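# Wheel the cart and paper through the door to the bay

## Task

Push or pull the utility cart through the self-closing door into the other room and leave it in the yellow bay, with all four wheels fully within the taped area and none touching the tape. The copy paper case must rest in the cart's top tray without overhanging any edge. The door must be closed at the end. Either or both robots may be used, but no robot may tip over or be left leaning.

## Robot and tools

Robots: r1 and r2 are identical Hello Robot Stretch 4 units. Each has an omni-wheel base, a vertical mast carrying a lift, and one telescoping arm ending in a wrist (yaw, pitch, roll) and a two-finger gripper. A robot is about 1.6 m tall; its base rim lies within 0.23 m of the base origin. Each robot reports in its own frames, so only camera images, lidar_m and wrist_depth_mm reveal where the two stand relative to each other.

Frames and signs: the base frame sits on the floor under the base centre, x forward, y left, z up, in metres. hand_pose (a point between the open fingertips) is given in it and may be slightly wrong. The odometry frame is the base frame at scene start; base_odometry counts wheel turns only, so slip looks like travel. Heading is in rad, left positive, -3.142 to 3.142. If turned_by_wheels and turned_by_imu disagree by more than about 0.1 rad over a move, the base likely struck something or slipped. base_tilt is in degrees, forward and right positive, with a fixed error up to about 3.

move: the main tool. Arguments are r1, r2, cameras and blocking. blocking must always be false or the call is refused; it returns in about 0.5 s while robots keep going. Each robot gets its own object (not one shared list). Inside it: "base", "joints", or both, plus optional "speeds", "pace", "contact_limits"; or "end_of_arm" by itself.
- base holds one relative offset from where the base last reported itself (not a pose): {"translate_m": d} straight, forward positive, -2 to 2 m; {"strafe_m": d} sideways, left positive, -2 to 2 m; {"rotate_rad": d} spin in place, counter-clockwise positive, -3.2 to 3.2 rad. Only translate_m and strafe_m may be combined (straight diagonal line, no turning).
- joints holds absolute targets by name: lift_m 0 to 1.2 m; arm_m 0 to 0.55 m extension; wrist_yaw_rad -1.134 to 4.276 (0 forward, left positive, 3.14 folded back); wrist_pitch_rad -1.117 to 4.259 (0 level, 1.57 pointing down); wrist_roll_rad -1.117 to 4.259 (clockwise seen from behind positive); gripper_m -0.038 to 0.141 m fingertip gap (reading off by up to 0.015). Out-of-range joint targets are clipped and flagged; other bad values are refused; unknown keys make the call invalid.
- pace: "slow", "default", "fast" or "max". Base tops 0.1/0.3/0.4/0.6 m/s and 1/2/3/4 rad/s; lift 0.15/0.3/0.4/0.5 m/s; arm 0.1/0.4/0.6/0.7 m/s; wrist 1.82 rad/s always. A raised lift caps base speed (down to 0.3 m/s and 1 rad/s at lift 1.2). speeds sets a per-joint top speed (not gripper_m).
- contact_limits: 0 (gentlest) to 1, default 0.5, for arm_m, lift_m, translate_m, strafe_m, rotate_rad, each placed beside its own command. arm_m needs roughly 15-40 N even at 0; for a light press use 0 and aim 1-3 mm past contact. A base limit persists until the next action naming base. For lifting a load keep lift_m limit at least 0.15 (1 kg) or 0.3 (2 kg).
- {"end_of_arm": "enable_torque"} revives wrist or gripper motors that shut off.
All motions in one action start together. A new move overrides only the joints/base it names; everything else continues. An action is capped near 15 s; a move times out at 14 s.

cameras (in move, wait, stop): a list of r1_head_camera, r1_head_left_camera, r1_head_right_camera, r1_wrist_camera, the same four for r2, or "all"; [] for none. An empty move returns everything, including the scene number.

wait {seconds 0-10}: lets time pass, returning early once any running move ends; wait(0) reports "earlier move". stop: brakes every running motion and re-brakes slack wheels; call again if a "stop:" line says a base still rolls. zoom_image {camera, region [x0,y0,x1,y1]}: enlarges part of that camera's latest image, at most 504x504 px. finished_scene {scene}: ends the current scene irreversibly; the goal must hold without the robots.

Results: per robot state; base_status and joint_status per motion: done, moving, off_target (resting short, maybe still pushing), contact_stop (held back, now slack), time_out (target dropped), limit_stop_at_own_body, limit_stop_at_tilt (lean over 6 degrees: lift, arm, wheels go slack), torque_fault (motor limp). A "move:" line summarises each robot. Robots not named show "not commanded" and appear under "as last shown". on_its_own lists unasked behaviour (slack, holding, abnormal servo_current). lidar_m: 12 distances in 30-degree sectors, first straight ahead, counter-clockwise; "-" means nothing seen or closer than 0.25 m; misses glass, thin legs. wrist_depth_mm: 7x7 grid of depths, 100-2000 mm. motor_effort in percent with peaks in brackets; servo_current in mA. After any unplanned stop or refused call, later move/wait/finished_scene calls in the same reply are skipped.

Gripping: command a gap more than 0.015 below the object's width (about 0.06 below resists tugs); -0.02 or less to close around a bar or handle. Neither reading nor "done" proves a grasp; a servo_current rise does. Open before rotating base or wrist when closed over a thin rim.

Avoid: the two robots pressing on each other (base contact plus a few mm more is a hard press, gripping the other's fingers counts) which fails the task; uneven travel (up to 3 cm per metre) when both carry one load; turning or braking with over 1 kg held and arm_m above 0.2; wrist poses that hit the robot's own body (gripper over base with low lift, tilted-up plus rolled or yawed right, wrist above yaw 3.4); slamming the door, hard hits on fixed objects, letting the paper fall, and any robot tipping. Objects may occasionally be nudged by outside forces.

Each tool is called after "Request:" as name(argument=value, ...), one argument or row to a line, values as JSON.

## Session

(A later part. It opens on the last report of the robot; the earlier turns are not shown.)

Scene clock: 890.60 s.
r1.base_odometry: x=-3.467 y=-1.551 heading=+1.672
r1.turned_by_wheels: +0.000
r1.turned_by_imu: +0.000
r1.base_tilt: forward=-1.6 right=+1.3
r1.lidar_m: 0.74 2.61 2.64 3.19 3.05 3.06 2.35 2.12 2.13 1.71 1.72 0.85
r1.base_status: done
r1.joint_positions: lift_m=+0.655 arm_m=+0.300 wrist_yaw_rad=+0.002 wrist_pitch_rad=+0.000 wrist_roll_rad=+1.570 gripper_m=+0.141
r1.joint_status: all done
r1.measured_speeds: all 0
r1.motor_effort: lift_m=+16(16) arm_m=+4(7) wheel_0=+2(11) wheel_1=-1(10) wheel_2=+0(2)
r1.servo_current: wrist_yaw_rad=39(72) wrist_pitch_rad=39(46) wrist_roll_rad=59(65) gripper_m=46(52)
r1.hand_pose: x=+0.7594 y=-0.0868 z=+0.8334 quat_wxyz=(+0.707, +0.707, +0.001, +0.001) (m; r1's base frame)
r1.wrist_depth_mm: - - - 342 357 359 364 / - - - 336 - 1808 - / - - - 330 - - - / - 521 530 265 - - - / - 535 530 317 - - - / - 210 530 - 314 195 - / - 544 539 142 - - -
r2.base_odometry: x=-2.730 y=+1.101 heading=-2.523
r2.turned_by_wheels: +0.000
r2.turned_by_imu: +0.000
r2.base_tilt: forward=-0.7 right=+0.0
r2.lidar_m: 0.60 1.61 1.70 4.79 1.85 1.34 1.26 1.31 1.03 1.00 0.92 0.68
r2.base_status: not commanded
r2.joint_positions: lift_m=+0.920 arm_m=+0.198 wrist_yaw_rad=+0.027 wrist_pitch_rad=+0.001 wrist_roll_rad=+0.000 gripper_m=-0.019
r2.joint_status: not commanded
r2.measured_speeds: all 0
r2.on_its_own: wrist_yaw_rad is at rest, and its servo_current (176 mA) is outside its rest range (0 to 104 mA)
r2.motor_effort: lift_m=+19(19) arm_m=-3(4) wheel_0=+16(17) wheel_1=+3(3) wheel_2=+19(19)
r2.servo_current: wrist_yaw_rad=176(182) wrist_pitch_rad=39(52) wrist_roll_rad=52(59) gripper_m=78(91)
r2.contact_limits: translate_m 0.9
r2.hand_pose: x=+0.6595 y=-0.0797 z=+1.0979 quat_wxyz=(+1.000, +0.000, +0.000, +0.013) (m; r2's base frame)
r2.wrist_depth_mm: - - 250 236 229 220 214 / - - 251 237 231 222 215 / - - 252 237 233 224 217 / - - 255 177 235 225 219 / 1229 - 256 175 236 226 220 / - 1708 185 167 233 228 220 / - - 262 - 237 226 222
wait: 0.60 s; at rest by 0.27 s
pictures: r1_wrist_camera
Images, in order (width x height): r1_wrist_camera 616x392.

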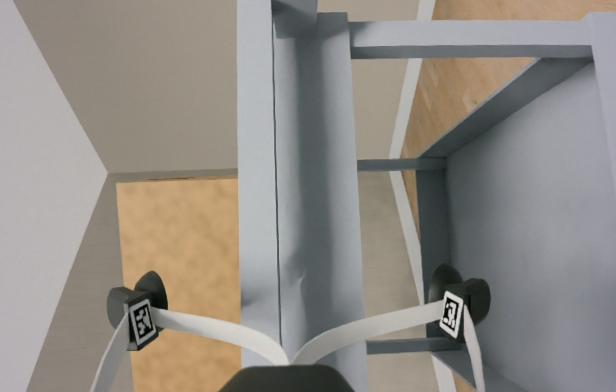

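Request:
move(
  blocking=false,
  r1={"base":{"translate_m":0.1,"strafe_m":-0.02},"joints":{"wrist_yaw_rad":0.1},"pace":"slow","contact_limits":{"translate_m":0.2}},
  cameras=[],
)

Request:
wait(
  seconds=3,
  cameras=[],
)

Request:
move(
  blocking=false,
  r1={"joints":{"gripper_m":0.0}},
  cameras=[],
)

Request:
wait(
  seconds=2,
  cameras=["r1_wrist_camera"],
)

Scene clock: 897.37 s.
move: r1 moving
r1.base_odometry: x=-3.466 y=-1.538 heading=+1.672
r1.turned_by_wheels: +0.000
r1.turned_by_imu: +0.000
r1.base_tilt: forward=-1.6 right=+1.3
r1.lidar_m: 0.74 2.61 2.61 3.18 3.07 3.06 2.38 2.12 2.12 1.68 1.70 0.82
r1.base_status: translate_m moving; strafe_m moving
r1.joint_positions: lift_m=+0.655 arm_m=+0.300 wrist_yaw_rad=+0.098 wrist_pitch_rad=+0.000 wrist_roll_rad=+1.570 gripper_m=+0.141
r1.joint_status: wrist_yaw_rad moving
r1.measured_speeds: translate_m=+0.049 strafe_m=-0.010 rotate_rad=-0.001 lift_m=+0.000 arm_m=+0.000 wrist_yaw_rad=+0.000 wrist_pitch_rad=+0.000 wrist_roll_rad=+0.000
r1.motor_effort: lift_m=+16(16) arm_m=+4(4) wheel_0=+5(10) wheel_1=+3(4) wheel_2=-5(6)
r1.servo_current: wrist_yaw_rad=52(72) wrist_pitch_rad=39(46) wrist_roll_rad=59(65) gripper_m=39(46)
r1.contact_limits: translate_m 0.2
r1.hand_pose: x=+0.7664 y=-0.0589 z=+0.8334 quat_wxyz=(+0.707, +0.706, +0.034, +0.035) (m; r1's base frame)
r1.wrist_depth_mm: - - - 301 - 1708 - / - - - - - 1756 - / - - 500 - - - - / - 504 504 296 - - - / - 521 521 294 - - - / - 210 530 235 209 195 - / - - - 142 - 1863 -
r2.base_odometry: x=-2.730 y=+1.101 heading=-2.523
r2.turned_by_wheels: +0.000
r2.turned_by_imu: +0.000
r2.base_tilt: forward=-0.7 right=+0.1
r2.lidar_m: 0.61 1.60 1.72 4.81 1.86 1.33 1.25 1.32 1.05 0.97 0.91 0.68
r2.base_status: not commanded
r2.joint_positions: lift_m=+0.920 arm_m=+0.198 wrist_yaw_rad=+0.027 wrist_pitch_rad=+0.001 wrist_roll_rad=+0.000 gripper_m=-0.019
r2.joint_status: not commanded
r2.measured_speeds: all 0
r2.motor_effort: lift_m=+19(19) arm_m=-3(4) wheel_0=+16(17) wheel_1=+3(3) wheel_2=+19(19)
r2.servo_current: wrist_yaw_rad=176(182) wrist_pitch_rad=39(46) wrist_roll_rad=46(65) gripper_m=85(85)
r2.contact_limits: translate_m 0.9
r2.hand_pose: x=+0.6595 y=-0.0797 z=+1.0979 quat_wxyz=(+1.000, +0.000, +0.000, +0.013) (m; r2's base frame)
r2.wrist_depth_mm: - - 249 235 230 221 214 / - - 251 236 231 222 216 / - - 254 238 232 224 217 / - - 255 177 234 225 218 / 1255 - 256 175 236 227 220 / - 1708 185 168 233 228 220 / - - 259 - 236 225 222
pictures: none
No camera images: "cameras" was empty.

Scene clock: 899.17 s.
earlier move: r1 done
r1.base_odometry: x=-3.457 y=-1.449 heading=+1.672
r1.turned_by_wheels: +0.000
r1.turned_by_imu: +0.000
r1.base_tilt: forward=-1.6 right=+1.3
r1.lidar_m: 0.64 2.55 2.55 3.10 3.13 3.14 2.44 2.19 2.20 1.66 1.63 0.71
r1.base_status: done
r1.joint_positions: lift_m=+0.655 arm_m=+0.300 wrist_yaw_rad=+0.098 wrist_pitch_rad=+0.000 wrist_roll_rad=+1.570 gripper_m=+0.141
r1.joint_status: all done
r1.measured_speeds: all 0
r1.motor_effort: lift_m=+16(16) arm_m=+4(4) wheel_0=+4(10) wheel_1=+3(7) wheel_2=-5(8)
r1.servo_current: wrist_yaw_rad=46(72) wrist_pitch_rad=39(46) wrist_roll_rad=39(72) gripper_m=46(52)
r1.contact_limits: translate_m 0.2
r1.hand_pose: x=+0.7664 y=-0.0589 z=+0.8334 quat_wxyz=(+0.707, +0.706, +0.034, +0.035) (m; r1's base frame)
r1.wrist_depth_mm: - - - 226 227 1708 1205 / - - - 224 224 1808 - / - - - 220 221 - - / - 424 421 219 219 - - / - 430 427 216 217 - - / - 206 433 213 211 196 - / - 449 163 154 211 - -
r2.base_odometry: x=-2.730 y=+1.101 heading=-2.523
r2.turned_by_wheels: +0.000
r2.turned_by_imu: +0.000
r2.base_tilt: forward=-0.6 right=-0.1
r2.lidar_m: 0.60 1.59 1.70 4.81 1.82 1.33 1.25 1.31 1.00 0.99 0.93 0.70
r2.base_status: not commanded
r2.joint_positions: lift_m=+0.920 arm_m=+0.198 wrist_yaw_rad=+0.027 wrist_pitch_rad=+0.001 wrist_roll_rad=+0.000 gripper_m=-0.019
r2.joint_status: not commanded
r2.measured_speeds: all 0
r2.on_its_own: wrist_yaw_rad is at rest, and its servo_current (169 mA) is outside its rest range (0 to 104 mA)
r2.motor_effort: lift_m=+19(19) arm_m=-3(4) wheel_0=+16(17) wheel_1=+2(3) wheel_2=+19(19)
r2.servo_current: wrist_yaw_rad=169(189) wrist_pitch_rad=39(52) wrist_roll_rad=39(65) gripper_m=78(91)
r2.contact_limits: translate_m 0.9
r2.hand_pose: x=+0.6595 y=-0.0797 z=+1.0979 quat_wxyz=(+1.000, +0.000, +0.000, +0.013) (m; r2's base frame)
r2.wrist_depth_mm: - - 250 236 229 221 215 / - - 252 236 230 222 216 / - - 254 238 233 224 217 / - - 254 177 234 225 218 / 1229 - 255 175 236 225 220 / - 1708 184 168 233 227 221 / - - 262 - 236 226 223
wait: 1.80 of 3 s (r1 has come to rest)
pictures: none
No camera images: "cameras" was empty.

Scene clock: 899.67 s.
move: r1 moving
r1.base_odometry: x=-3.457 y=-1.449 heading=+1.672
r1.turned_by_wheels: +0.000
r1.turned_by_imu: +0.000
r1.base_tilt: forward=-1.6 right=+1.3
r1.lidar_m: 0.66 2.53 2.55 3.09 3.13 3.15 2.42 2.18 2.19 1.65 1.64 0.70
r1.base_status: not commanded
r1.joint_positions: lift_m=+0.655 arm_m=+0.300 wrist_yaw_rad=+0.098 wrist_pitch_rad=+0.000 wrist_roll_rad=+1.570 gripper_m=+0.130
r1.joint_status: gripper_m moving
r1.measured_speeds: all 0
r1.motor_effort: lift_m=+16(16) arm_m=+4(4) wheel_0=+4(5) wheel_1=+4(4) wheel_2=-5(5)
r1.servo_current: wrist_yaw_rad=52(65) wrist_pitch_rad=46(46) wrist_roll_rad=39(65) gripper_m=91(91)
r1.contact_limits: translate_m 0.2
r1.hand_pose: x=+0.7664 y=-0.0589 z=+0.8334 quat_wxyz=(+0.707, +0.706, +0.034, +0.035) (m; r1's base frame)
r1.wrist_depth_mm: - - - 227 228 1708 1205 / - - - 224 224 1756 - / - - - 220 221 - - / - 421 421 218 219 - - / - 424 430 216 216 - - / - 206 436 213 211 196 - / - 449 163 154 211 - -
r2.base_odometry: x=-2.730 y=+1.101 heading=-2.523
r2.turned_by_wheels: +0.000
r2.turned_by_imu: +0.000
r2.base_tilt: forward=-0.6 right=+0.0
r2.lidar_m: 0.55 1.60 1.68 4.82 1.85 1.33 1.24 1.30 1.02 0.98 0.89 0.71
r2.base_status: not commanded
r2.joint_positions: lift_m=+0.920 arm_m=+0.198 wrist_yaw_rad=+0.027 wrist_pitch_rad=+0.001 wrist_roll_rad=+0.000 gripper_m=-0.019
r2.joint_status: not commanded
r2.measured_speeds: all 0
r2.motor_effort: lift_m=+19(19) arm_m=-4(4) wheel_0=+16(17) wheel_1=+3(3) wheel_2=+19(19)
r2.servo_current: wrist_yaw_rad=163(182) wrist_pitch_rad=39(46) wrist_roll_rad=39(59) gripper_m=78(85)
r2.contact_limits: translate_m 0.9
r2.hand_pose: x=+0.6595 y=-0.0797 z=+1.0979 quat_wxyz=(+1.000, +0.000, +0.000, +0.013) (m; r2's base frame)
r2.wrist_depth_mm: - - 250 235 230 222 214 / - - 251 236 232 223 216 / - - 253 236 233 224 217 / - - 255 177 234 224 219 / 1229 - 256 175 236 226 220 / - 1661 185 167 233 227 221 / - - 260 - 237 226 221
pictures: none
No camera images: "cameras" was empty.

Scene clock: 901.50 s.
earlier move: r1 done
r1.base_odometry: x=-3.457 y=-1.449 heading=+1.672
r1.turned_by_wheels: +0.000
r1.turned_by_imu: +0.000
r1.base_tilt: forward=-1.6 right=+1.3
r1.lidar_m: 0.64 2.54 2.56 3.09 3.13 3.14 2.45 2.17 2.18 1.65 1.64 0.70
r1.base_status: not commanded
r1.joint_positions: lift_m=+0.655 arm_m=+0.300 wrist_yaw_rad=+0.098 wrist_pitch_rad=+0.004 wrist_roll_rad=+1.570 gripper_m=+0.002
r1.joint_status: all done
r1.measured_speeds: all 0
r1.motor_effort: lift_m=+16(16) arm_m=+4(4) wheel_0=+3(5) wheel_1=+3(4) wheel_2=-4(5)
r1.servo_current: wrist_yaw_rad=46(65) wrist_pitch_rad=39(52) wrist_roll_rad=52(65) gripper_m=124(312)
r1.contact_limits: translate_m 0.2
r1.hand_pose: x=+0.7664 y=-0.0589 z=+0.8322 quat_wxyz=(+0.707, +0.706, +0.036, +0.033) (m; r1's base frame)
r1.wrist_depth_mm: - - 164 228 258 1618 1160 / - - - 224 - 1756 - / - - - 221 224 - - / - 418 413 220 221 - - / - 424 424 216 217 - - / - 430 156 214 198 166 - / - 174 153 212 212 152 -
r2.base_odometry: x=-2.730 y=+1.101 heading=-2.523
r2.turned_by_wheels: +0.000
r2.turned_by_imu: +0.000
r2.base_tilt: forward=-0.7 right=+0.0
r2.lidar_m: 0.60 1.61 1.70 4.80 1.83 1.31 1.26 1.27 1.02 1.00 0.92 0.69
r2.base_status: not commanded
r2.joint_positions: lift_m=+0.920 arm_m=+0.198 wrist_yaw_rad=+0.027 wrist_pitch_rad=+0.001 wrist_roll_rad=+0.000 gripper_m=-0.019
r2.joint_status: not commanded
r2.measured_speeds: all 0
r2.on_its_own: wrist_yaw_rad is at rest, and its servo_current (163 mA) is outside its rest range (0 to 104 mA)
r2.motor_effort: lift_m=+19(19) arm_m=-4(4) wheel_0=+16(17) wheel_1=+2(3) wheel_2=+19(19)
r2.servo_current: wrist_yaw_rad=163(182) wrist_pitch_rad=39(46) wrist_roll_rad=39(59) gripper_m=78(85)
r2.contact_limits: translate_m 0.9
r2.hand_pose: x=+0.6595 y=-0.0797 z=+1.0979 quat_wxyz=(+1.000, +0.000, +0.000, +0.013) (m; r2's base frame)
r2.wrist_depth_mm: - - 249 234 231 221 215 / - - 252 236 231 223 216 / - - 253 237 232 224 218 / - - 254 177 235 225 219 / 1281 - 256 175 236 226 220 / - 1661 185 168 232 228 221 / - - 258 - 236 226 222
wait: 1.83 of 2 s (r1 has come to rest)
pictures: r1_wrist_camera
Images, in order (width x height): r1_wrist_camera 616x392.

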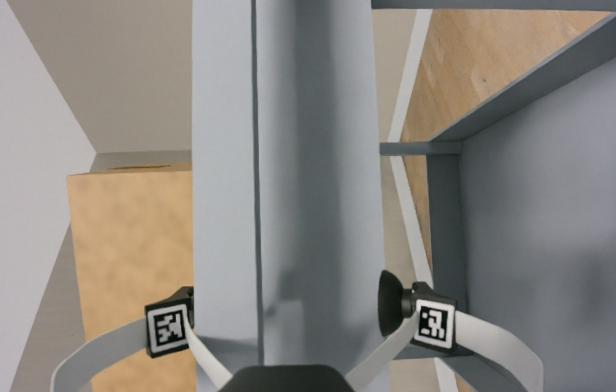

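Request:
move(
  blocking=false,
  r1={"base":{"translate_m":-0.77,"strafe_m":-0.07},"pace":"slow","contact_limits":{"translate_m":0.8}},
  cameras=[],
)

Request:
wait(
  seconds=10,
  cameras=["r1_head_left_camera","r1_head_right_camera"],
)

Scene clock: 925.33 s.
move: r1 moving
r1.base_odometry: x=-3.455 y=-1.461 heading=+1.672
r1.turned_by_wheels: -0.001
r1.turned_by_imu: -0.001
r1.base_tilt: forward=-1.6 right=+1.3
r1.lidar_m: 0.66 2.55 2.58 3.10 3.13 3.14 2.42 2.18 2.18 1.67 1.63 0.73
r1.base_status: translate_m moving; strafe_m moving
r1.joint_positions: lift_m=+0.655 arm_m=+0.300 wrist_yaw_rad=+0.098 wrist_pitch_rad=+0.004 wrist_roll_rad=+1.570 gripper_m=+0.002
r1.joint_status: not commanded
r1.measured_speeds: translate_m=-0.049 strafe_m=-0.004 rotate_rad=-0.003 lift_m=+0.000 arm_m=+0.000 wrist_yaw_rad=+0.000 wrist_pitch_rad=+0.000 wrist_roll_rad=+0.000
r1.motor_effort: lift_m=+16(16) arm_m=+4(4) wheel_0=-3(6) wheel_1=-4(6) wheel_2=+5(5)
r1.servo_current: wrist_yaw_rad=52(59) wrist_pitch_rad=46(46) wrist_roll_rad=46(59) gripper_m=124(130)
r1.contact_limits: translate_m 0.8
r1.hand_pose: x=+0.7664 y=-0.0589 z=+0.8322 quat_wxyz=(+0.707, +0.706, +0.036, +0.033) (m; r1's base frame)
r1.wrist_depth_mm: - - - 239 272 1499 1138 / - - - 236 - 1756 - / - - - 234 798 - - / - 430 421 229 232 - - / - 436 433 228 230 - - / - 442 178 225 182 - - / - 172 177 222 224 153 -
r2.base_odometry: x=-2.730 y=+1.101 heading=-2.523
r2.turned_by_wheels: +0.000
r2.turned_by_imu: +0.000
r2.base_tilt: forward=-0.6 right=+0.0
r2.lidar_m: 0.59 1.59 1.69 4.82 1.81 1.32 1.22 1.30 1.05 0.98 0.91 0.69
r2.base_status: not commanded
r2.joint_positions: lift_m=+0.920 arm_m=+0.198 wrist_yaw_rad=+0.027 wrist_pitch_rad=+0.001 wrist_roll_rad=+0.000 gripper_m=-0.019
r2.joint_status: not commanded
r2.measured_speeds: all 0
r2.motor_effort: lift_m=+19(19) arm_m=-4(4) wheel_0=+16(17) wheel_1=+3(3) wheel_2=+19(19)
r2.servo_current: wrist_yaw_rad=182(182) wrist_pitch_rad=39(46) wrist_roll_rad=59(59) gripper_m=78(85)
r2.contact_limits: translate_m 0.9
r2.hand_pose: x=+0.6595 y=-0.0797 z=+1.0979 quat_wxyz=(+1.000, +0.000, +0.000, +0.013) (m; r2's base frame)
r2.wrist_depth_mm: - - 249 235 229 220 215 / - - 252 236 231 223 216 / - - 253 237 233 225 218 / - - 254 177 235 226 219 / 1281 - 256 175 236 226 220 / - 1708 185 168 233 227 221 / - - 259 - 236 226 222
pictures: none
No camera images: "cameras" was empty.

Scene clock: 933.83 s.
earlier move: r1 done
r1.base_odometry: x=-3.309 y=-2.208 heading=+1.673
r1.turned_by_wheels: +0.001
r1.turned_by_imu: +0.008
r1.base_tilt: forward=-1.6 right=+1.3
r1.lidar_m: 0.61 0.62 3.18 2.99 2.69 2.71 1.73 1.54 1.57 1.93 1.89 0.84
r1.base_status: done
r1.joint_positions: lift_m=+0.655 arm_m=+0.300 wrist_yaw_rad=+0.107 wrist_pitch_rad=-0.007 wrist_roll_rad=+1.570 gripper_m=+0.001
r1.joint_status: not commanded
r1.measured_speeds: all 0
r1.motor_effort: lift_m=+16(16) arm_m=-5(5) wheel_0=+2(11) wheel_1=+1(9) wheel_2=+8(16)
r1.servo_current: wrist_yaw_rad=59(91) wrist_pitch_rad=46(59) wrist_roll_rad=33(72) gripper_m=52(130)
r1.contact_limits: translate_m 0.8
r1.hand_pose: x=+0.7670 y=-0.0562 z=+0.8354 quat_wxyz=(+0.706, +0.706, +0.035, +0.040) (m; r1's base frame)
r1.wrist_depth_mm: - - - - - 1661 1160 / - - - - 301 317 315 / - - - - 279 1756 1336 / - - - 257 262 - - / - - 449 248 249 - - / - 449 189 192 183 - - / - 158 186 - 165 - -
r2.base_odometry: x=-2.730 y=+1.101 heading=-2.523
r2.turned_by_wheels: +0.000
r2.turned_by_imu: +0.001
r2.base_tilt: forward=-0.7 right=+0.1
r2.lidar_m: 0.58 1.80 1.59 1.90 1.81 1.32 1.26 1.32 1.04 0.99 0.91 0.69
r2.base_status: not commanded
r2.joint_positions: lift_m=+0.920 arm_m=+0.198 wrist_yaw_rad=+0.027 wrist_pitch_rad=+0.001 wrist_roll_rad=+0.000 gripper_m=-0.019
r2.joint_status: not commanded
r2.measured_speeds: all 0
r2.on_its_own: wrist_yaw_rad is at rest, and its servo_current (163 mA) is outside its rest range (0 to 104 mA)
r2.motor_effort: lift_m=+19(19) arm_m=-3(4) wheel_0=+16(17) wheel_1=+3(3) wheel_2=+19(19)
r2.servo_current: wrist_yaw_rad=163(189) wrist_pitch_rad=33(52) wrist_roll_rad=52(65) gripper_m=85(85)
r2.contact_limits: translate_m 0.9
r2.hand_pose: x=+0.6595 y=-0.0797 z=+1.0979 quat_wxyz=(+1.000, +0.000, +0.000, +0.013) (m; r2's base frame)
r2.wrist_depth_mm: - - 250 236 229 222 215 / - - 251 236 230 223 216 / - - 254 237 233 224 217 / - - 255 176 235 226 219 / - - 256 175 236 226 220 / - - 184 167 234 227 221 / - - 260 - 237 226 223
wait: 8.50 of 10 s (r1 has come to rest)
pictures: r1_head_left_camera, r1_head_right_camera
Images, in order (width x height): r1_head_left_camera 420x672, r1_head_right_camera 420x672.

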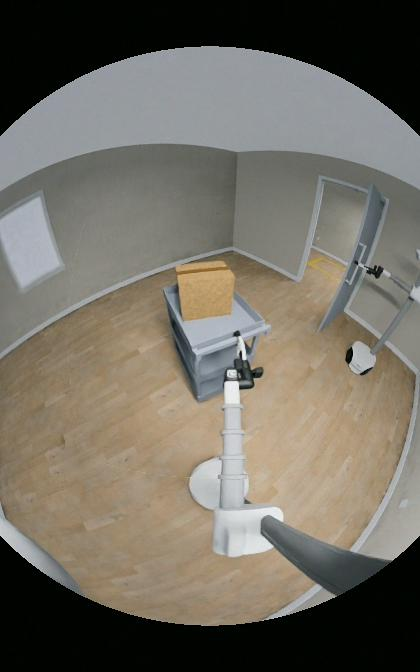

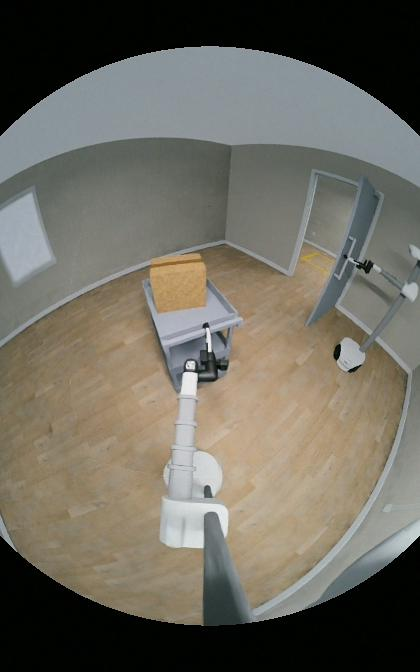

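Request:
move(
  blocking=false,
  r1={"base":{"translate_m":0.06,"strafe_m":0.52},"joints":{"wrist_yaw_rad":-0.35},"speeds":{"wrist_yaw_rad":0.09},"pace":"slow","contact_limits":{"strafe_m":0.8}},
  cameras=[],
)

Request:
wait(
  seconds=8,
  cameras=["r1_head_left_camera"],
)

Scene clock: 947.63 s.
move: r1 moving
r1.base_odometry: x=-3.323 y=-2.208 heading=+1.673
r1.turned_by_wheels: +0.000
r1.turned_by_imu: +0.000
r1.base_tilt: forward=-1.6 right=+1.3
r1.lidar_m: 0.61 0.72 3.19 2.98 2.68 2.69 1.73 1.55 1.58 1.94 1.90 0.79
r1.base_status: translate_m moving; strafe_m moving
r1.joint_positions: lift_m=+0.655 arm_m=+0.300 wrist_yaw_rad=+0.075 wrist_pitch_rad=-0.007 wrist_roll_rad=+1.570 gripper_m=+0.001
r1.joint_status: wrist_yaw_rad moving
r1.measured_speeds: translate_m=+0.006 strafe_m=+0.051 rotate_rad=-0.002 lift_m=+0.000 arm_m=+0.000 wrist_yaw_rad=-0.112 wrist_pitch_rad=+0.000 wrist_roll_rad=+0.000
r1.motor_effort: lift_m=+16(16) arm_m=-5(5) wheel_0=-2(3) wheel_1=+6(9) wheel_2=+2(7)
r1.servo_current: wrist_yaw_rad=78(130) wrist_pitch_rad=52(59) wrist_roll_rad=52(65) gripper_m=52(65)
r1.contact_limits: strafe_m 0.8
r1.hand_pose: x=+0.7651 y=-0.0656 z=+0.8354 quat_wxyz=(+0.707, +0.706, +0.024, +0.029) (m; r1's base frame)
r1.wrist_depth_mm: - - - 249 - 1808 1160 / - - - - 310 312 397 / - - - - 285 1863 1336 / - - - 258 265 - - / - - 452 250 251 - - / - 445 189 192 183 - - / - 158 430 162 156 - -
r2.base_odometry: x=-2.730 y=+1.101 heading=-2.523
r2.turned_by_wheels: +0.000
r2.turned_by_imu: +0.000
r2.base_tilt: forward=-0.6 right=+0.1
r2.lidar_m: 0.60 1.81 1.58 1.92 1.84 1.32 1.25 1.31 1.05 0.99 0.92 0.67
r2.base_status: not commanded
r2.joint_positions: lift_m=+0.920 arm_m=+0.198 wrist_yaw_rad=+0.027 wrist_pitch_rad=+0.001 wrist_roll_rad=+0.000 gripper_m=-0.019
r2.joint_status: not commanded
r2.measured_speeds: all 0
r2.motor_effort: lift_m=+19(19) arm_m=-4(4) wheel_0=+16(17) wheel_1=+3(3) wheel_2=+19(19)
r2.servo_current: wrist_yaw_rad=163(182) wrist_pitch_rad=39(46) wrist_roll_rad=46(46) gripper_m=78(85)
r2.contact_limits: translate_m 0.9
r2.hand_pose: x=+0.6595 y=-0.0797 z=+1.0979 quat_wxyz=(+1.000, +0.000, +0.000, +0.013) (m; r2's base frame)
r2.wrist_depth_mm: - - 251 234 229 221 215 / - - 252 236 232 222 216 / - - 253 237 233 224 217 / - - 255 177 235 226 219 / - - 256 174 235 226 220 / - - 185 167 233 228 220 / - - 260 - 236 226 222
pictures: none
No camera images: "cameras" was empty.

Scene clock: 953.57 s.
earlier move: r1 done
r1.base_odometry: x=-3.832 y=-2.201 heading=+1.672
r1.turned_by_wheels: -0.001
r1.turned_by_imu: -0.005
r1.base_tilt: forward=-1.6 right=+1.3
r1.lidar_m: 0.61 2.77 2.80 2.62 2.33 2.35 2.17 1.92 1.96 2.37 2.32 0.72
r1.base_status: done
r1.joint_positions: lift_m=+0.655 arm_m=+0.300 wrist_yaw_rad=-0.359 wrist_pitch_rad=-0.007 wrist_roll_rad=+1.570 gripper_m=+0.001
r1.joint_status: all done
r1.measured_speeds: all 0
r1.motor_effort: lift_m=+16(16) arm_m=+4(5) wheel_0=-5(20) wheel_1=+1(9) wheel_2=-8(16)
r1.servo_current: wrist_yaw_rad=39(130) wrist_pitch_rad=39(59) wrist_roll_rad=33(78) gripper_m=52(65)
r1.contact_limits: strafe_m 0.8
r1.hand_pose: x=+0.7102 y=-0.1831 z=+0.8354 quat_wxyz=(+0.697, +0.695, -0.128, -0.124) (m; r1's base frame)
r1.wrist_depth_mm: - - - 276 - 1863 1229 / - - - - 329 336 334 / - - - - - 1921 1336 / - - - 258 274 1863 - / - - - 247 250 - - / - 439 183 190 181 - - / - 160 418 165 209 - -
r2.base_odometry: x=-2.730 y=+1.101 heading=-2.523
r2.turned_by_wheels: +0.000
r2.turned_by_imu: +0.001
r2.base_tilt: forward=-0.7 right=+0.0
r2.lidar_m: 0.58 1.99 1.90 2.33 1.84 1.32 1.26 1.30 1.04 1.00 0.91 0.70
r2.base_status: not commanded
r2.joint_positions: lift_m=+0.920 arm_m=+0.198 wrist_yaw_rad=+0.027 wrist_pitch_rad=+0.001 wrist_roll_rad=+0.000 gripper_m=-0.019
r2.joint_status: not commanded
r2.measured_speeds: all 0
r2.on_its_own: wrist_yaw_rad is at rest, and its servo_current (169 mA) is outside its rest range (0 to 104 mA)
r2.motor_effort: lift_m=+19(19) arm_m=-3(4) wheel_0=+16(17) wheel_1=+3(3) wheel_2=+19(19)
r2.servo_current: wrist_yaw_rad=169(182) wrist_pitch_rad=33(52) wrist_roll_rad=46(65) gripper_m=72(91)
r2.contact_limits: translate_m 0.9
r2.hand_pose: x=+0.6595 y=-0.0797 z=+1.0979 quat_wxyz=(+1.000, +0.000, +0.000, +0.013) (m; r2's base frame)
r2.wrist_depth_mm: - - 250 235 229 220 214 / - - 251 236 231 222 216 / - - 253 238 232 225 217 / - - 255 177 234 226 218 / - - 256 175 236 226 220 / - - 185 168 233 227 220 / - - 260 - 236 226 222
wait: 5.93 of 8 s (r1 has come to rest)
pictures: r1_head_left_camera
Images, in order (width x height): r1_head_left_camera 420x672.

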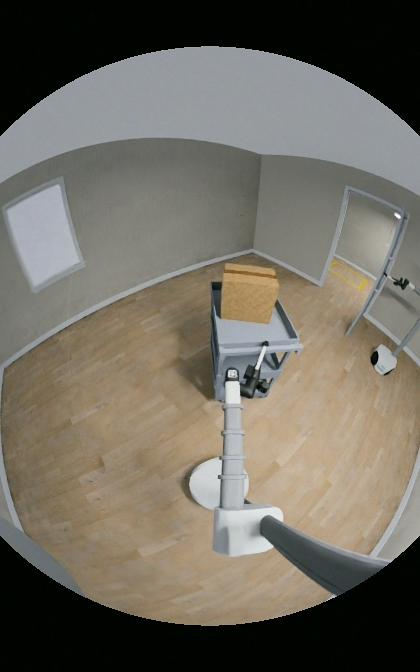

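Request:
move(
  blocking=false,
  r1={"base":{"translate_m":0.3,"strafe_m":0.62},"joints":{"wrist_yaw_rad":-1.0},"speeds":{"wrist_yaw_rad":0.1},"pace":"slow","contact_limits":{"strafe_m":0.8}},
  cameras=[],
)

Request:
wait(
  seconds=9,
  cameras=["r1_head_left_camera"],
)

Scene clock: 960.53 s.
move: r1 moving
r1.base_odometry: x=-3.844 y=-2.196 heading=+1.671
r1.turned_by_wheels: -0.001
r1.turned_by_imu: -0.001
r1.base_tilt: forward=-1.6 right=+1.3
r1.lidar_m: 0.59 2.74 2.80 2.61 2.31 2.33 2.18 1.95 1.97 2.41 2.29 0.69
r1.base_status: translate_m moving; strafe_m moving
r1.joint_positions: lift_m=+0.655 arm_m=+0.300 wrist_yaw_rad=-0.397 wrist_pitch_rad=-0.007 wrist_roll_rad=+1.570 gripper_m=+0.001
r1.joint_status: wrist_yaw_rad moving
r1.measured_speeds: translate_m=+0.021 strafe_m=+0.043 rotate_rad=-0.002 lift_m=+0.000 arm_m=+0.000 wrist_yaw_rad=-0.102 wrist_pitch_rad=+0.000 wrist_roll_rad=+0.000
r1.motor_effort: lift_m=+16(16) arm_m=+4(4) wheel_0=-7(10) wheel_1=+4(7) wheel_2=-9(11)
r1.servo_current: wrist_yaw_rad=39(65) wrist_pitch_rad=39(65) wrist_roll_rad=52(52) gripper_m=46(52)
r1.contact_limits: strafe_m 0.8
r1.hand_pose: x=+0.7031 y=-0.1921 z=+0.8354 quat_wxyz=(+0.694, +0.692, -0.142, -0.137) (m; r1's base frame)
r1.wrist_depth_mm: - - - 286 - 1808 1255 / - - - - 332 340 334 / - - - - - 1921 1308 / - - - 209 279 1863 - / - - - 249 251 - - / - 445 185 193 182 - - / - 160 413 216 209 - -
r2.base_odometry: x=-2.730 y=+1.101 heading=-2.523
r2.turned_by_wheels: +0.000
r2.turned_by_imu: +0.000
r2.base_tilt: forward=-0.7 right=+0.0
r2.lidar_m: 0.58 1.97 1.92 2.35 1.81 1.32 1.28 1.30 1.06 0.99 0.91 0.69
r2.base_status: not commanded
r2.joint_positions: lift_m=+0.920 arm_m=+0.198 wrist_yaw_rad=+0.027 wrist_pitch_rad=+0.001 wrist_roll_rad=+0.000 gripper_m=-0.019
r2.joint_status: not commanded
r2.measured_speeds: all 0
r2.motor_effort: lift_m=+19(19) arm_m=-4(4) wheel_0=+16(17) wheel_1=+3(3) wheel_2=+19(19)
r2.servo_current: wrist_yaw_rad=163(176) wrist_pitch_rad=46(46) wrist_roll_rad=39(52) gripper_m=78(85)
r2.contact_limits: translate_m 0.9
r2.hand_pose: x=+0.6595 y=-0.0797 z=+1.0979 quat_wxyz=(+1.000, +0.000, +0.000, +0.013) (m; r2's base frame)
r2.wrist_depth_mm: - - 251 235 229 221 214 / - - 251 236 232 223 216 / - - 253 237 233 224 217 / - - 254 177 234 226 219 / - - 256 175 236 226 220 / - - 184 168 233 227 220 / - - 260 - 237 227 222
pictures: none
No camera images: "cameras" was empty.

Scene clock: 968.20 s.
earlier move: r1 done
r1.base_odometry: x=-4.479 y=-1.964 heading=+1.671
r1.turned_by_wheels: +0.000
r1.turned_by_imu: +0.002
r1.base_tilt: forward=-1.6 right=+1.2
r1.lidar_m: 0.53 2.12 2.16 2.30 2.05 2.07 2.52 2.56 2.58 2.80 0.64 0.58
r1.base_status: done
r1.joint_positions: lift_m=+0.655 arm_m=+0.300 wrist_yaw_rad=-1.007 wrist_pitch_rad=-0.010 wrist_roll_rad=+1.570 gripper_m=+0.001
r1.joint_status: all done
r1.measured_speeds: all 0
r1.motor_effort: lift_m=+16(16) arm_m=+4(4) wheel_0=-4(13) wheel_1=+3(7) wheel_2=-9(15)
r1.servo_current: wrist_yaw_rad=72(85) wrist_pitch_rad=59(65) wrist_roll_rad=46(65) gripper_m=52(59)
r1.contact_limits: strafe_m 0.8
r1.hand_pose: x=+0.5511 y=-0.2905 z=+0.8364 quat_wxyz=(+0.621, +0.617, -0.344, -0.338) (m; r1's base frame)
r1.wrist_depth_mm: - - - - - 1756 1229 / - - - - - 1808 1255 / - - - - - 1661 1138 / - - - - 375 1808 1308 / - - - 213 278 1983 1366 / - - 182 188 183 1921 - / - 160 407 202 191 580 -
r2.base_odometry: x=-2.730 y=+1.101 heading=-2.523
r2.turned_by_wheels: +0.000
r2.turned_by_imu: +0.001
r2.base_tilt: forward=-0.6 right=+0.0
r2.lidar_m: 0.60 2.39 2.37 4.81 1.82 1.32 1.27 1.33 1.03 0.99 0.90 0.69
r2.base_status: not commanded
r2.joint_positions: lift_m=+0.920 arm_m=+0.198 wrist_yaw_rad=+0.027 wrist_pitch_rad=+0.001 wrist_roll_rad=+0.000 gripper_m=-0.019
r2.joint_status: not commanded
r2.measured_speeds: all 0
r2.on_its_own: wrist_yaw_rad is at rest, and its servo_current (176 mA) is outside its rest range (0 to 104 mA)
r2.motor_effort: lift_m=+19(19) arm_m=-3(4) wheel_0=+17(17) wheel_1=+3(3) wheel_2=+18(19)
r2.servo_current: wrist_yaw_rad=176(182) wrist_pitch_rad=39(52) wrist_roll_rad=46(65) gripper_m=78(91)
r2.contact_limits: translate_m 0.9
r2.hand_pose: x=+0.6595 y=-0.0797 z=+1.0979 quat_wxyz=(+1.000, +0.000, +0.000, +0.013) (m; r2's base frame)
r2.wrist_depth_mm: - - 251 235 229 221 214 / - - 251 236 231 223 216 / - - 253 237 233 224 217 / - - 256 177 233 226 218 / - - 255 175 236 226 220 / - - 185 168 233 227 220 / - - 258 - 237 225 222
wait: 7.67 of 9 s (r1 has come to rest)
pictures: r1_head_left_camera
Images, in order (width x height): r1_head_left_camera 420x672.

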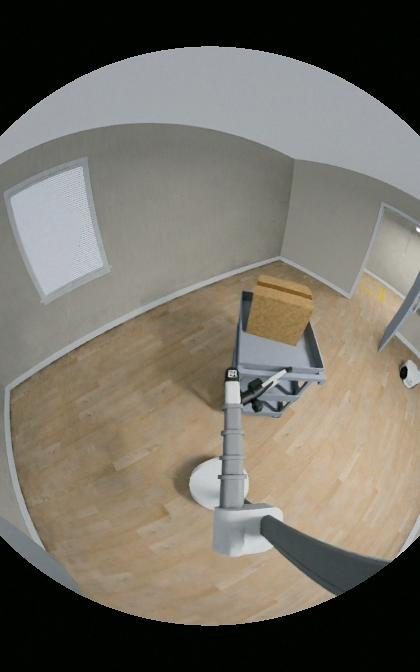

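Request:
move(
  blocking=false,
  r1={"joints":{"gripper_m":0.141}},
  cameras=[],
)

Request:
wait(
  seconds=1.8,
  cameras=[],
)

Request:
move(
  blocking=false,
  r1={"base":{"translate_m":-0.15,"strafe_m":0.25}},
  cameras=[],
)

Request:
wait(
  seconds=4,
  cameras=[],
)

Request:
move(
  blocking=false,
  r1={"base":{"translate_m":-0.3},"joints":{"arm_m":0.0}},
  cameras=[],
)

Request:
wait(
  seconds=4,
  cameras=[],
)

Request:
move(
  blocking=false,
  r1={"base":{"strafe_m":-1.2},"joints":{"wrist_yaw_rad":3.0}},
  cameras=[],
)

Request:
wait(
  seconds=7,
  cameras=["r1_head_left_camera"],
)

Scene clock: 989.57 s.
move: r1 moving
r1.base_odometry: x=-4.479 y=-1.964 heading=+1.671
r1.turned_by_wheels: +0.000
r1.turned_by_imu: +0.000
r1.base_tilt: forward=-1.6 right=+1.3
r1.lidar_m: 0.51 2.15 2.17 2.28 2.06 2.06 2.53 2.56 2.59 2.79 0.67 0.58
r1.base_status: not commanded
r1.joint_positions: lift_m=+0.655 arm_m=+0.300 wrist_yaw_rad=-1.008 wrist_pitch_rad=-0.010 wrist_roll_rad=+1.570 gripper_m=+0.019
r1.joint_status: gripper_m moving
r1.measured_speeds: translate_m=+0.000 strafe_m=+0.000 rotate_rad=+0.000 lift_m=+0.000 arm_m=+0.000 wrist_yaw_rad=-0.002 wrist_pitch_rad=+0.000 wrist_roll_rad=+0.000
r1.motor_effort: lift_m=+16(16) arm_m=+3(4) wheel_0=-2(4) wheel_1=+3(3) wheel_2=-8(9)
r1.servo_current: wrist_yaw_rad=39(78) wrist_pitch_rad=52(65) wrist_roll_rad=46(59) gripper_m=72(85)
r1.contact_limits: strafe_m 0.8
r1.hand_pose: x=+0.5507 y=-0.2906 z=+0.8364 quat_wxyz=(+0.621, +0.617, -0.345, -0.339) (m; r1's base frame)
r1.wrist_depth_mm: - - - - - 1808 1229 / - - - - - 1863 1229 / - - - - - 1661 1138 / - - - - 384 1756 1281 / - - - - 282 1921 1366 / - - 185 204 187 1921 - / - 160 402 161 197 621 -
r2.base_odometry: x=-2.730 y=+1.101 heading=-2.523
r2.turned_by_wheels: +0.000
r2.turned_by_imu: +0.000
r2.base_tilt: forward=-0.7 right=+0.0
r2.lidar_m: 0.60 2.39 2.37 4.80 1.84 1.32 1.26 1.32 1.05 0.98 0.90 0.70
r2.base_status: not commanded
r2.joint_positions: lift_m=+0.920 arm_m=+0.198 wrist_yaw_rad=+0.027 wrist_pitch_rad=+0.001 wrist_roll_rad=+0.000 gripper_m=-0.019
r2.joint_status: not commanded
r2.measured_speeds: all 0
r2.motor_effort: lift_m=+19(19) arm_m=-3(4) wheel_0=+17(17) wheel_1=+3(3) wheel_2=+19(19)
r2.servo_current: wrist_yaw_rad=169(176) wrist_pitch_rad=46(46) wrist_roll_rad=52(59) gripper_m=78(85)
r2.contact_limits: translate_m 0.9
r2.hand_pose: x=+0.6595 y=-0.0797 z=+1.0979 quat_wxyz=(+1.000, +0.000, +0.000, +0.013) (m; r2's base frame)
r2.wrist_depth_mm: - - 250 234 229 221 215 / - - 252 236 231 223 216 / - - 252 238 233 224 217 / - - 256 177 235 227 219 / - - 255 175 236 226 220 / - - 185 168 233 227 221 / - - 260 - 237 226 223
pictures: none
No camera images: "cameras" was empty.

Scene clock: 991.37 s.
earlier move: r1 moving
r1.base_odometry: x=-4.479 y=-1.964 heading=+1.671
r1.turned_by_wheels: +0.000
r1.turned_by_imu: +0.000
r1.base_tilt: forward=-1.6 right=+1.3
r1.lidar_m: 0.51 2.12 2.16 2.28 2.07 2.07 2.55 2.57 2.56 2.80 0.69 0.56
r1.base_status: not commanded
r1.joint_positions: lift_m=+0.655 arm_m=+0.300 wrist_yaw_rad=-1.010 wrist_pitch_rad=-0.006 wrist_roll_rad=+1.570 gripper_m=+0.141
r1.joint_status: gripper_m moving
r1.measured_speeds: all 0
r1.motor_effort: lift_m=+16(16) arm_m=+4(4) wheel_0=-2(4) wheel_1=+3(3) wheel_2=-8(9)
r1.servo_current: wrist_yaw_rad=78(85) wrist_pitch_rad=52(65) wrist_roll_rad=39(65) gripper_m=52(98)
r1.contact_limits: strafe_m 0.8
r1.hand_pose: x=+0.5503 y=-0.2907 z=+0.8350 quat_wxyz=(+0.620, +0.618, -0.344, -0.340) (m; r1's base frame)
r1.wrist_depth_mm: - - - - - 1808 1229 / - - - - - 1756 1229 / - - - 330 - 1661 1182 / - - - - 397 1537 439 / - - - - 301 1808 - / - 211 - 240 191 580 - / - 415 404 146 208 1921 -
r2.base_odometry: x=-2.730 y=+1.101 heading=-2.523
r2.turned_by_wheels: +0.000
r2.turned_by_imu: +0.000
r2.base_tilt: forward=-0.6 right=+0.0
r2.lidar_m: 0.61 2.35 2.35 4.82 1.83 1.31 1.27 1.33 1.04 0.99 0.91 0.68
r2.base_status: not commanded
r2.joint_positions: lift_m=+0.920 arm_m=+0.198 wrist_yaw_rad=+0.027 wrist_pitch_rad=+0.001 wrist_roll_rad=+0.000 gripper_m=-0.019
r2.joint_status: not commanded
r2.measured_speeds: all 0
r2.on_its_own: wrist_yaw_rad is at rest, and its servo_current (169 mA) is outside its rest range (0 to 104 mA)
r2.motor_effort: lift_m=+19(19) arm_m=-3(4) wheel_0=+16(17) wheel_1=+3(3) wheel_2=+19(19)
r2.servo_current: wrist_yaw_rad=169(182) wrist_pitch_rad=39(46) wrist_roll_rad=52(59) gripper_m=78(85)
r2.contact_limits: translate_m 0.9
r2.hand_pose: x=+0.6595 y=-0.0797 z=+1.0979 quat_wxyz=(+1.000, +0.000, +0.000, +0.013) (m; r2's base frame)
r2.wrist_depth_mm: - - 249 234 229 221 216 / - - 251 236 230 223 216 / - - 253 237 233 224 217 / - - 254 177 233 225 220 / - - 257 175 236 226 221 / - - 184 168 233 227 221 / - - 260 - 236 226 221
wait: 1.80 s; no rest
pictures: none
No camera images: "cameras" was empty.

Scene clock: 991.87 s.
earlier move: r1 done
move: r1 moving
r1.base_odometry: x=-4.504 y=-1.983 heading=+1.672
r1.turned_by_wheels: +0.000
r1.turned_by_imu: +0.000
r1.base_tilt: forward=-1.5 right=+1.3
r1.lidar_m: 0.55 2.13 2.12 2.28 2.03 2.04 2.48 2.56 2.59 2.81 0.69 0.58
r1.base_status: translate_m moving; strafe_m moving
r1.joint_positions: lift_m=+0.655 arm_m=+0.300 wrist_yaw_rad=-1.007 wrist_pitch_rad=-0.002 wrist_roll_rad=+1.570 gripper_m=+0.141
r1.joint_status: all done
r1.measured_speeds: translate_m=-0.061 strafe_m=+0.106 rotate_rad=-0.001 lift_m=+0.000 arm_m=+0.000 wrist_yaw_rad=+0.034 wrist_pitch_rad=+0.019 wrist_roll_rad=+0.000
r1.motor_effort: lift_m=+16(16) arm_m=+4(4) wheel_0=-10(13) wheel_1=+5(6) wheel_2=+4(6)
r1.servo_current: wrist_yaw_rad=65(78) wrist_pitch_rad=46(52) wrist_roll_rad=65(65) gripper_m=52(52)
r1.hand_pose: x=+0.5510 y=-0.2905 z=+0.8340 quat_wxyz=(+0.620, +0.619, -0.342, -0.341) (m; r1's base frame)
r1.wrist_depth_mm: - - - - - 1708 1182 / - - - - - 1708 1205 / - - - 387 - 1537 1160 / - - - 329 - 1661 455 / - - - - - 1756 - / - 201 - 248 247 196 - / - 430 427 143 226 - -
r2.base_odometry: x=-2.730 y=+1.101 heading=-2.523
r2.turned_by_wheels: +0.000
r2.turned_by_imu: +0.000
r2.base_tilt: forward=-0.6 right=+0.0
r2.lidar_m: 0.61 2.36 2.38 4.81 1.82 1.31 1.23 1.31 1.04 0.97 0.91 0.70
r2.base_status: not commanded
r2.joint_positions: lift_m=+0.920 arm_m=+0.198 wrist_yaw_rad=+0.027 wrist_pitch_rad=+0.001 wrist_roll_rad=+0.000 gripper_m=-0.019
r2.joint_status: not commanded
r2.measured_speeds: all 0
r2.motor_effort: lift_m=+19(19) arm_m=-4(4) wheel_0=+16(17) wheel_1=+3(3) wheel_2=+19(19)
r2.servo_current: wrist_yaw_rad=169(176) wrist_pitch_rad=46(46) wrist_roll_rad=39(52) gripper_m=78(85)
r2.contact_limits: translate_m 0.9
r2.hand_pose: x=+0.6595 y=-0.0797 z=+1.0979 quat_wxyz=(+1.000, +0.000, +0.000, +0.013) (m; r2's base frame)
r2.wrist_depth_mm: - - 249 235 230 221 214 / - - 252 236 232 223 216 / - - 253 238 232 224 217 / - - 254 177 233 225 219 / - - 255 174 236 226 219 / - - 185 168 233 227 221 / - - 259 - 237 226 223
pictures: none
No camera images: "cameras" was empty.

Scene clock: 993.83 s.
earlier move: r1 done
r1.base_odometry: x=-4.713 y=-2.139 heading=+1.672
r1.turned_by_wheels: +0.000
r1.turned_by_imu: +0.001
r1.base_tilt: forward=-1.6 right=+1.3
r1.lidar_m: 1.35 2.07 2.13 1.98 1.75 1.79 2.21 2.60 2.62 3.11 0.89 0.72
r1.base_status: done
r1.joint_positions: lift_m=+0.655 arm_m=+0.300 wrist_yaw_rad=-1.003 wrist_pitch_rad=+0.000 wrist_roll_rad=+1.570 gripper_m=+0.141
r1.joint_status: all done
r1.measured_speeds: all 0
r1.motor_effort: lift_m=+16(16) arm_m=+4(4) wheel_0=-2(13) wheel_1=+2(7) wheel_2=+1(7)
r1.servo_current: wrist_yaw_rad=39(78) wrist_pitch_rad=39(52) wrist_roll_rad=46(65) gripper_m=46(52)
r1.hand_pose: x=+0.5524 y=-0.2901 z=+0.8335 quat_wxyz=(+0.620, +0.620, -0.340, -0.340) (m; r1's base frame)
r1.wrist_depth_mm: - - - - - 1708 1160 / - - - - - 1708 1182 / - - - - - 1576 1182 / - - - 574 - 627 1078 / - - - 469 - - 488 / - 209 683 382 - 195 - / - 634 615 142 - - -
r2.base_odometry: x=-2.730 y=+1.101 heading=-2.523
r2.turned_by_wheels: +0.000
r2.turned_by_imu: +0.000
r2.base_tilt: forward=-0.7 right=+0.0
r2.lidar_m: 0.61 2.37 2.36 4.81 1.88 1.31 1.25 1.29 1.05 0.98 0.90 0.67
r2.base_status: not commanded
r2.joint_positions: lift_m=+0.920 arm_m=+0.198 wrist_yaw_rad=+0.027 wrist_pitch_rad=+0.001 wrist_roll_rad=+0.000 gripper_m=-0.019
r2.joint_status: not commanded
r2.measured_speeds: all 0
r2.on_its_own: wrist_yaw_rad is at rest, and its servo_current (176 mA) is outside its rest range (0 to 104 mA)
r2.motor_effort: lift_m=+19(19) arm_m=-4(4) wheel_0=+16(17) wheel_1=+2(3) wheel_2=+19(19)
r2.servo_current: wrist_yaw_rad=176(182) wrist_pitch_rad=39(46) wrist_roll_rad=39(59) gripper_m=85(85)
r2.contact_limits: translate_m 0.9
r2.hand_pose: x=+0.6595 y=-0.0797 z=+1.0979 quat_wxyz=(+1.000, +0.000, +0.000, +0.013) (m; r2's base frame)
r2.wrist_depth_mm: - - 250 235 230 222 214 / - - 251 236 231 222 216 / - - 253 238 234 224 217 / - - 255 177 234 225 218 / - - 256 175 236 226 220 / - - 183 167 233 227 220 / - - 260 - 236 226 221
wait: 1.97 of 4 s (r1 has come to rest)
pictures: none
No camera images: "cameras" was empty.

Scene clock: 994.33 s.
move: r1 moving
r1.base_odometry: x=-4.709 y=-2.170 heading=+1.671
r1.turned_by_wheels: +0.000
r1.turned_by_imu: +0.000
r1.base_tilt: forward=-1.6 right=+1.2
r1.lidar_m: 1.36 2.10 2.15 1.94 1.74 1.75 2.16 2.58 2.61 3.15 0.94 0.74
r1.base_status: translate_m moving
r1.joint_positions: lift_m=+0.655 arm_m=+0.249 wrist_yaw_rad=-1.002 wrist_pitch_rad=+0.000 wrist_roll_rad=+1.570 gripper_m=+0.141
r1.joint_status: arm_m moving
r1.measured_speeds: translate_m=-0.122 strafe_m=+0.000 rotate_rad=-0.004 lift_m=+0.000 arm_m=-0.195 wrist_yaw_rad=+0.000 wrist_pitch_rad=+0.001 wrist_roll_rad=+0.000
r1.motor_effort: lift_m=+16(16) arm_m=-4(7) wheel_0=-6(7) wheel_1=-6(6) wheel_2=+10(10)
r1.servo_current: wrist_yaw_rad=39(65) wrist_pitch_rad=46(46) wrist_roll_rad=52(65) gripper_m=46(52)
r1.hand_pose: x=+0.5018 y=-0.2901 z=+0.8335 quat_wxyz=(+0.621, +0.620, -0.340, -0.340) (m; r1's base frame)
r1.wrist_depth_mm: - - - - - 1618 1160 / - - - - - 1661 1182 / - - - - - 1708 1205 / - - - - - 715 1205 / - - - 597 - 597 615 / - 210 732 442 - 196 488 / - - 668 143 - - -
r2.base_odometry: x=-2.730 y=+1.101 heading=-2.523
r2.turned_by_wheels: +0.000
r2.turned_by_imu: +0.000
r2.base_tilt: forward=-0.6 right=+0.0
r2.lidar_m: 0.60 2.38 2.40 4.81 1.82 1.33 1.25 1.29 1.06 0.99 0.91 0.67
r2.base_status: not commanded
r2.joint_positions: lift_m=+0.920 arm_m=+0.198 wrist_yaw_rad=+0.027 wrist_pitch_rad=+0.001 wrist_roll_rad=+0.000 gripper_m=-0.019
r2.joint_status: not commanded
r2.measured_speeds: all 0
r2.motor_effort: lift_m=+19(19) arm_m=-4(4) wheel_0=+16(16) wheel_1=+3(3) wheel_2=+19(19)
r2.servo_current: wrist_yaw_rad=169(182) wrist_pitch_rad=33(46) wrist_roll_rad=39(59) gripper_m=78(85)
r2.contact_limits: translate_m 0.9
r2.hand_pose: x=+0.6595 y=-0.0797 z=+1.0979 quat_wxyz=(+1.000, +0.000, +0.000, +0.013) (m; r2's base frame)
r2.wrist_depth_mm: - - 250 234 229 220 215 / - - 251 236 232 223 216 / - - 252 237 233 224 217 / - - 255 177 234 226 219 / - - 257 175 236 225 220 / - - 185 168 233 228 220 / - - 262 - 236 226 223
pictures: none
No camera images: "cameras" was empty.

Scene clock: 996.33 s.
earlier move: r1 done
r1.base_odometry: x=-4.683 y=-2.437 heading=+1.671
r1.turned_by_wheels: +0.000
r1.turned_by_imu: +0.000
r1.base_tilt: forward=-1.5 right=+1.2
r1.lidar_m: 1.17 2.32 2.31 1.75 1.56 1.61 1.92 2.39 2.37 2.93 3.15 1.00
r1.base_status: done
r1.joint_positions: lift_m=+0.655 arm_m=+0.000 wrist_yaw_rad=-1.002 wrist_pitch_rad=+0.000 wrist_roll_rad=+1.570 gripper_m=+0.141
r1.joint_status: all done
r1.measured_speeds: all 0
r1.motor_effort: lift_m=+16(16) arm_m=-4(7) wheel_0=-1(8) wheel_1=-2(7) wheel_2=+0(10)
r1.servo_current: wrist_yaw_rad=59(65) wrist_pitch_rad=39(52) wrist_roll_rad=46(65) gripper_m=46(52)
r1.hand_pose: x=+0.2526 y=-0.2901 z=+0.8334 quat_wxyz=(+0.620, +0.620, -0.339, -0.340) (m; r1's base frame)
r1.wrist_depth_mm: - - - - - 1661 1182 / - - - - - 1708 1182 / - - - - - 1708 1182 / - - - - - 1756 1205 / - - - - - 1661 1205 / - 210 - - - 196 1229 / - - - 143 - 1661 1098
r2.base_odometry: x=-2.730 y=+1.101 heading=-2.523
r2.turned_by_wheels: +0.000
r2.turned_by_imu: +0.000
r2.base_tilt: forward=-0.6 right=+0.0
r2.lidar_m: 0.58 2.37 2.37 4.79 1.82 1.32 1.25 1.33 1.05 0.99 0.91 0.68
r2.base_status: not commanded
r2.joint_positions: lift_m=+0.920 arm_m=+0.198 wrist_yaw_rad=+0.027 wrist_pitch_rad=+0.001 wrist_roll_rad=+0.000 gripper_m=-0.019
r2.joint_status: not commanded
r2.measured_speeds: all 0
r2.on_its_own: wrist_yaw_rad is at rest, and its servo_current (163 mA) is outside its rest range (0 to 104 mA)
r2.motor_effort: lift_m=+19(19) arm_m=-4(4) wheel_0=+17(17) wheel_1=+3(3) wheel_2=+19(19)
r2.servo_current: wrist_yaw_rad=163(182) wrist_pitch_rad=39(46) wrist_roll_rad=52(59) gripper_m=78(85)
r2.contact_limits: translate_m 0.9
r2.hand_pose: x=+0.6595 y=-0.0797 z=+1.0979 quat_wxyz=(+1.000, +0.000, +0.000, +0.013) (m; r2's base frame)
r2.wrist_depth_mm: - - 249 235 230 221 215 / - - 251 236 231 222 216 / - - 253 237 232 224 217 / - - 254 177 234 225 218 / - - 256 175 235 227 219 / - - 184 168 233 226 221 / - - 259 - 237 226 223
wait: 2.00 of 4 s (r1 has come to rest)
pictures: none
No camera images: "cameras" was empty.

Scene clock: 996.83 s.
move: r1 moving
r1.base_odometry: x=-4.646 y=-2.434 heading=+1.671
r1.turned_by_wheels: +0.000
r1.turned_by_imu: +0.000
r1.base_tilt: forward=-1.6 right=+1.2
r1.lidar_m: 1.00 2.35 2.35 1.80 1.59 1.61 1.98 2.35 2.37 2.90 3.14 0.97
r1.base_status: strafe_m moving
r1.joint_positions: lift_m=+0.655 arm_m=+0.000 wrist_yaw_rad=-0.413 wrist_pitch_rad=+0.000 wrist_roll_rad=+1.570 gripper_m=+0.141
r1.joint_status: wrist_yaw_rad moving
r1.measured_speeds: translate_m=+0.000 strafe_m=-0.140 rotate_rad=-0.002 lift_m=+0.000 arm_m=+0.000 wrist_yaw_rad=+1.819 wrist_pitch_rad=+0.000 wrist_roll_rad=+0.000
r1.motor_effort: lift_m=+16(16) arm_m=-4(4) wheel_0=+8(11) wheel_1=-7(9) wheel_2=+1(1)
r1.servo_current: wrist_yaw_rad=78(124) wrist_pitch_rad=46(46) wrist_roll_rad=52(65) gripper_m=46(46)
r1.hand_pose: x=+0.3999 y=-0.1959 z=+0.8334 quat_wxyz=(+0.692, +0.692, -0.145, -0.145) (m; r1's base frame)
r1.wrist_depth_mm: - - - - - 1661 1182 / - - - - - 1661 1160 / - - - - - 1708 1118 / - - - - - 1661 946 / - - 1098 1118 - 904 891 / - 210 1078 1098 191 194 - / - - - 149 - 1756 1229
r2.base_odometry: x=-2.730 y=+1.101 heading=-2.523
r2.turned_by_wheels: +0.000
r2.turned_by_imu: +0.000
r2.base_tilt: forward=-0.7 right=+0.0
r2.lidar_m: 0.60 2.36 2.38 3.38 1.84 1.31 1.26 1.30 1.04 0.99 0.91 0.69
r2.base_status: not commanded
r2.joint_positions: lift_m=+0.920 arm_m=+0.198 wrist_yaw_rad=+0.027 wrist_pitch_rad=+0.001 wrist_roll_rad=+0.000 gripper_m=-0.019
r2.joint_status: not commanded
r2.measured_speeds: all 0
r2.motor_effort: lift_m=+19(19) arm_m=-4(4) wheel_0=+16(17) wheel_1=+3(3) wheel_2=+19(19)
r2.servo_current: wrist_yaw_rad=176(176) wrist_pitch_rad=39(46) wrist_roll_rad=52(52) gripper_m=78(85)
r2.contact_limits: translate_m 0.9
r2.hand_pose: x=+0.6595 y=-0.0797 z=+1.0979 quat_wxyz=(+1.000, +0.000, +0.000, +0.013) (m; r2's base frame)
r2.wrist_depth_mm: - - 250 235 229 221 215 / - - 252 236 232 222 216 / - - 252 237 233 224 217 / - - 254 177 233 226 219 / - - 256 175 236 226 220 / - - 185 168 233 227 221 / - - 259 - 237 226 222
pictures: none
No camera images: "cameras" was empty.

Scene clock: 1001.67 s.
earlier move: r1 done
r1.base_odometry: x=-3.489 y=-2.317 heading=+1.671
r1.turned_by_wheels: +0.000
r1.turned_by_imu: -0.006
r1.base_tilt: forward=-1.6 right=+1.3
r1.lidar_m: 1.53 1.02 3.13 2.78 2.47 2.49 1.79 1.61 1.63 1.96 2.11 2.32
r1.base_status: done
r1.joint_positions: lift_m=+0.655 arm_m=+0.000 wrist_yaw_rad=+2.997 wrist_pitch_rad=+0.000 wrist_roll_rad=+1.570 gripper_m=+0.141
r1.joint_status: all done
r1.measured_speeds: all 0
r1.motor_effort: lift_m=+16(16) arm_m=-4(4) wheel_0=+0(11) wheel_1=+1(10) wheel_2=+0(2)
r1.servo_current: wrist_yaw_rad=46(124) wrist_pitch_rad=46(52) wrist_roll_rad=52(65) gripper_m=39(52)
r1.hand_pose: x=-0.1019 y=+0.1279 z=+0.8334 quat_wxyz=(+0.051, +0.051, +0.705, +0.706) (m; r1's base frame)
r1.wrist_depth_mm: - - - - - 1661 1160 / - - - - - 1756 1205 / - - - - - 1756 1205 / - - - - - 1756 1205 / - - - - - 1661 1205 / - 198 - - - 196 1229 / - - - 142 - 1618 1255
r2.base_odometry: x=-2.730 y=+1.101 heading=-2.523
r2.turned_by_wheels: +0.000
r2.turned_by_imu: +0.001
r2.base_tilt: forward=-0.6 right=+0.1
r2.lidar_m: 0.59 2.39 2.37 2.11 1.82 1.30 1.26 1.29 1.04 0.98 0.93 0.69
r2.base_status: not commanded
r2.joint_positions: lift_m=+0.920 arm_m=+0.198 wrist_yaw_rad=+0.027 wrist_pitch_rad=+0.001 wrist_roll_rad=+0.000 gripper_m=-0.019
r2.joint_status: not commanded
r2.measured_speeds: all 0
r2.on_its_own: wrist_yaw_rad is at rest, and its servo_current (169 mA) is outside its rest range (0 to 104 mA)
r2.motor_effort: lift_m=+19(19) arm_m=-3(4) wheel_0=+16(17) wheel_1=+3(3) wheel_2=+19(19)
r2.servo_current: wrist_yaw_rad=169(182) wrist_pitch_rad=46(52) wrist_roll_rad=52(59) gripper_m=85(85)
r2.contact_limits: translate_m 0.9
r2.hand_pose: x=+0.6595 y=-0.0797 z=+1.0979 quat_wxyz=(+1.000, +0.000, +0.000, +0.013) (m; r2's base frame)
r2.wrist_depth_mm: - - 249 236 230 221 214 / - - 252 236 231 222 216 / - - 252 237 234 224 217 / - - 254 176 234 225 218 / - - 255 175 236 226 220 / - - 185 167 234 227 222 / - - 259 - 237 226 223
wait: 4.83 of 7 s (r1 has come to rest)
pictures: r1_head_left_camera
Images, in order (width x height): r1_head_left_camera 420x672.

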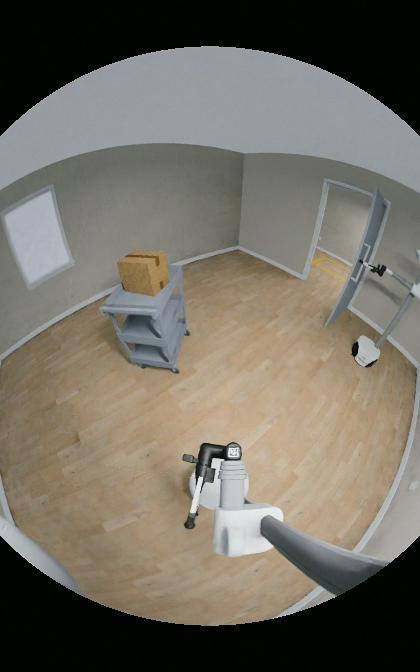

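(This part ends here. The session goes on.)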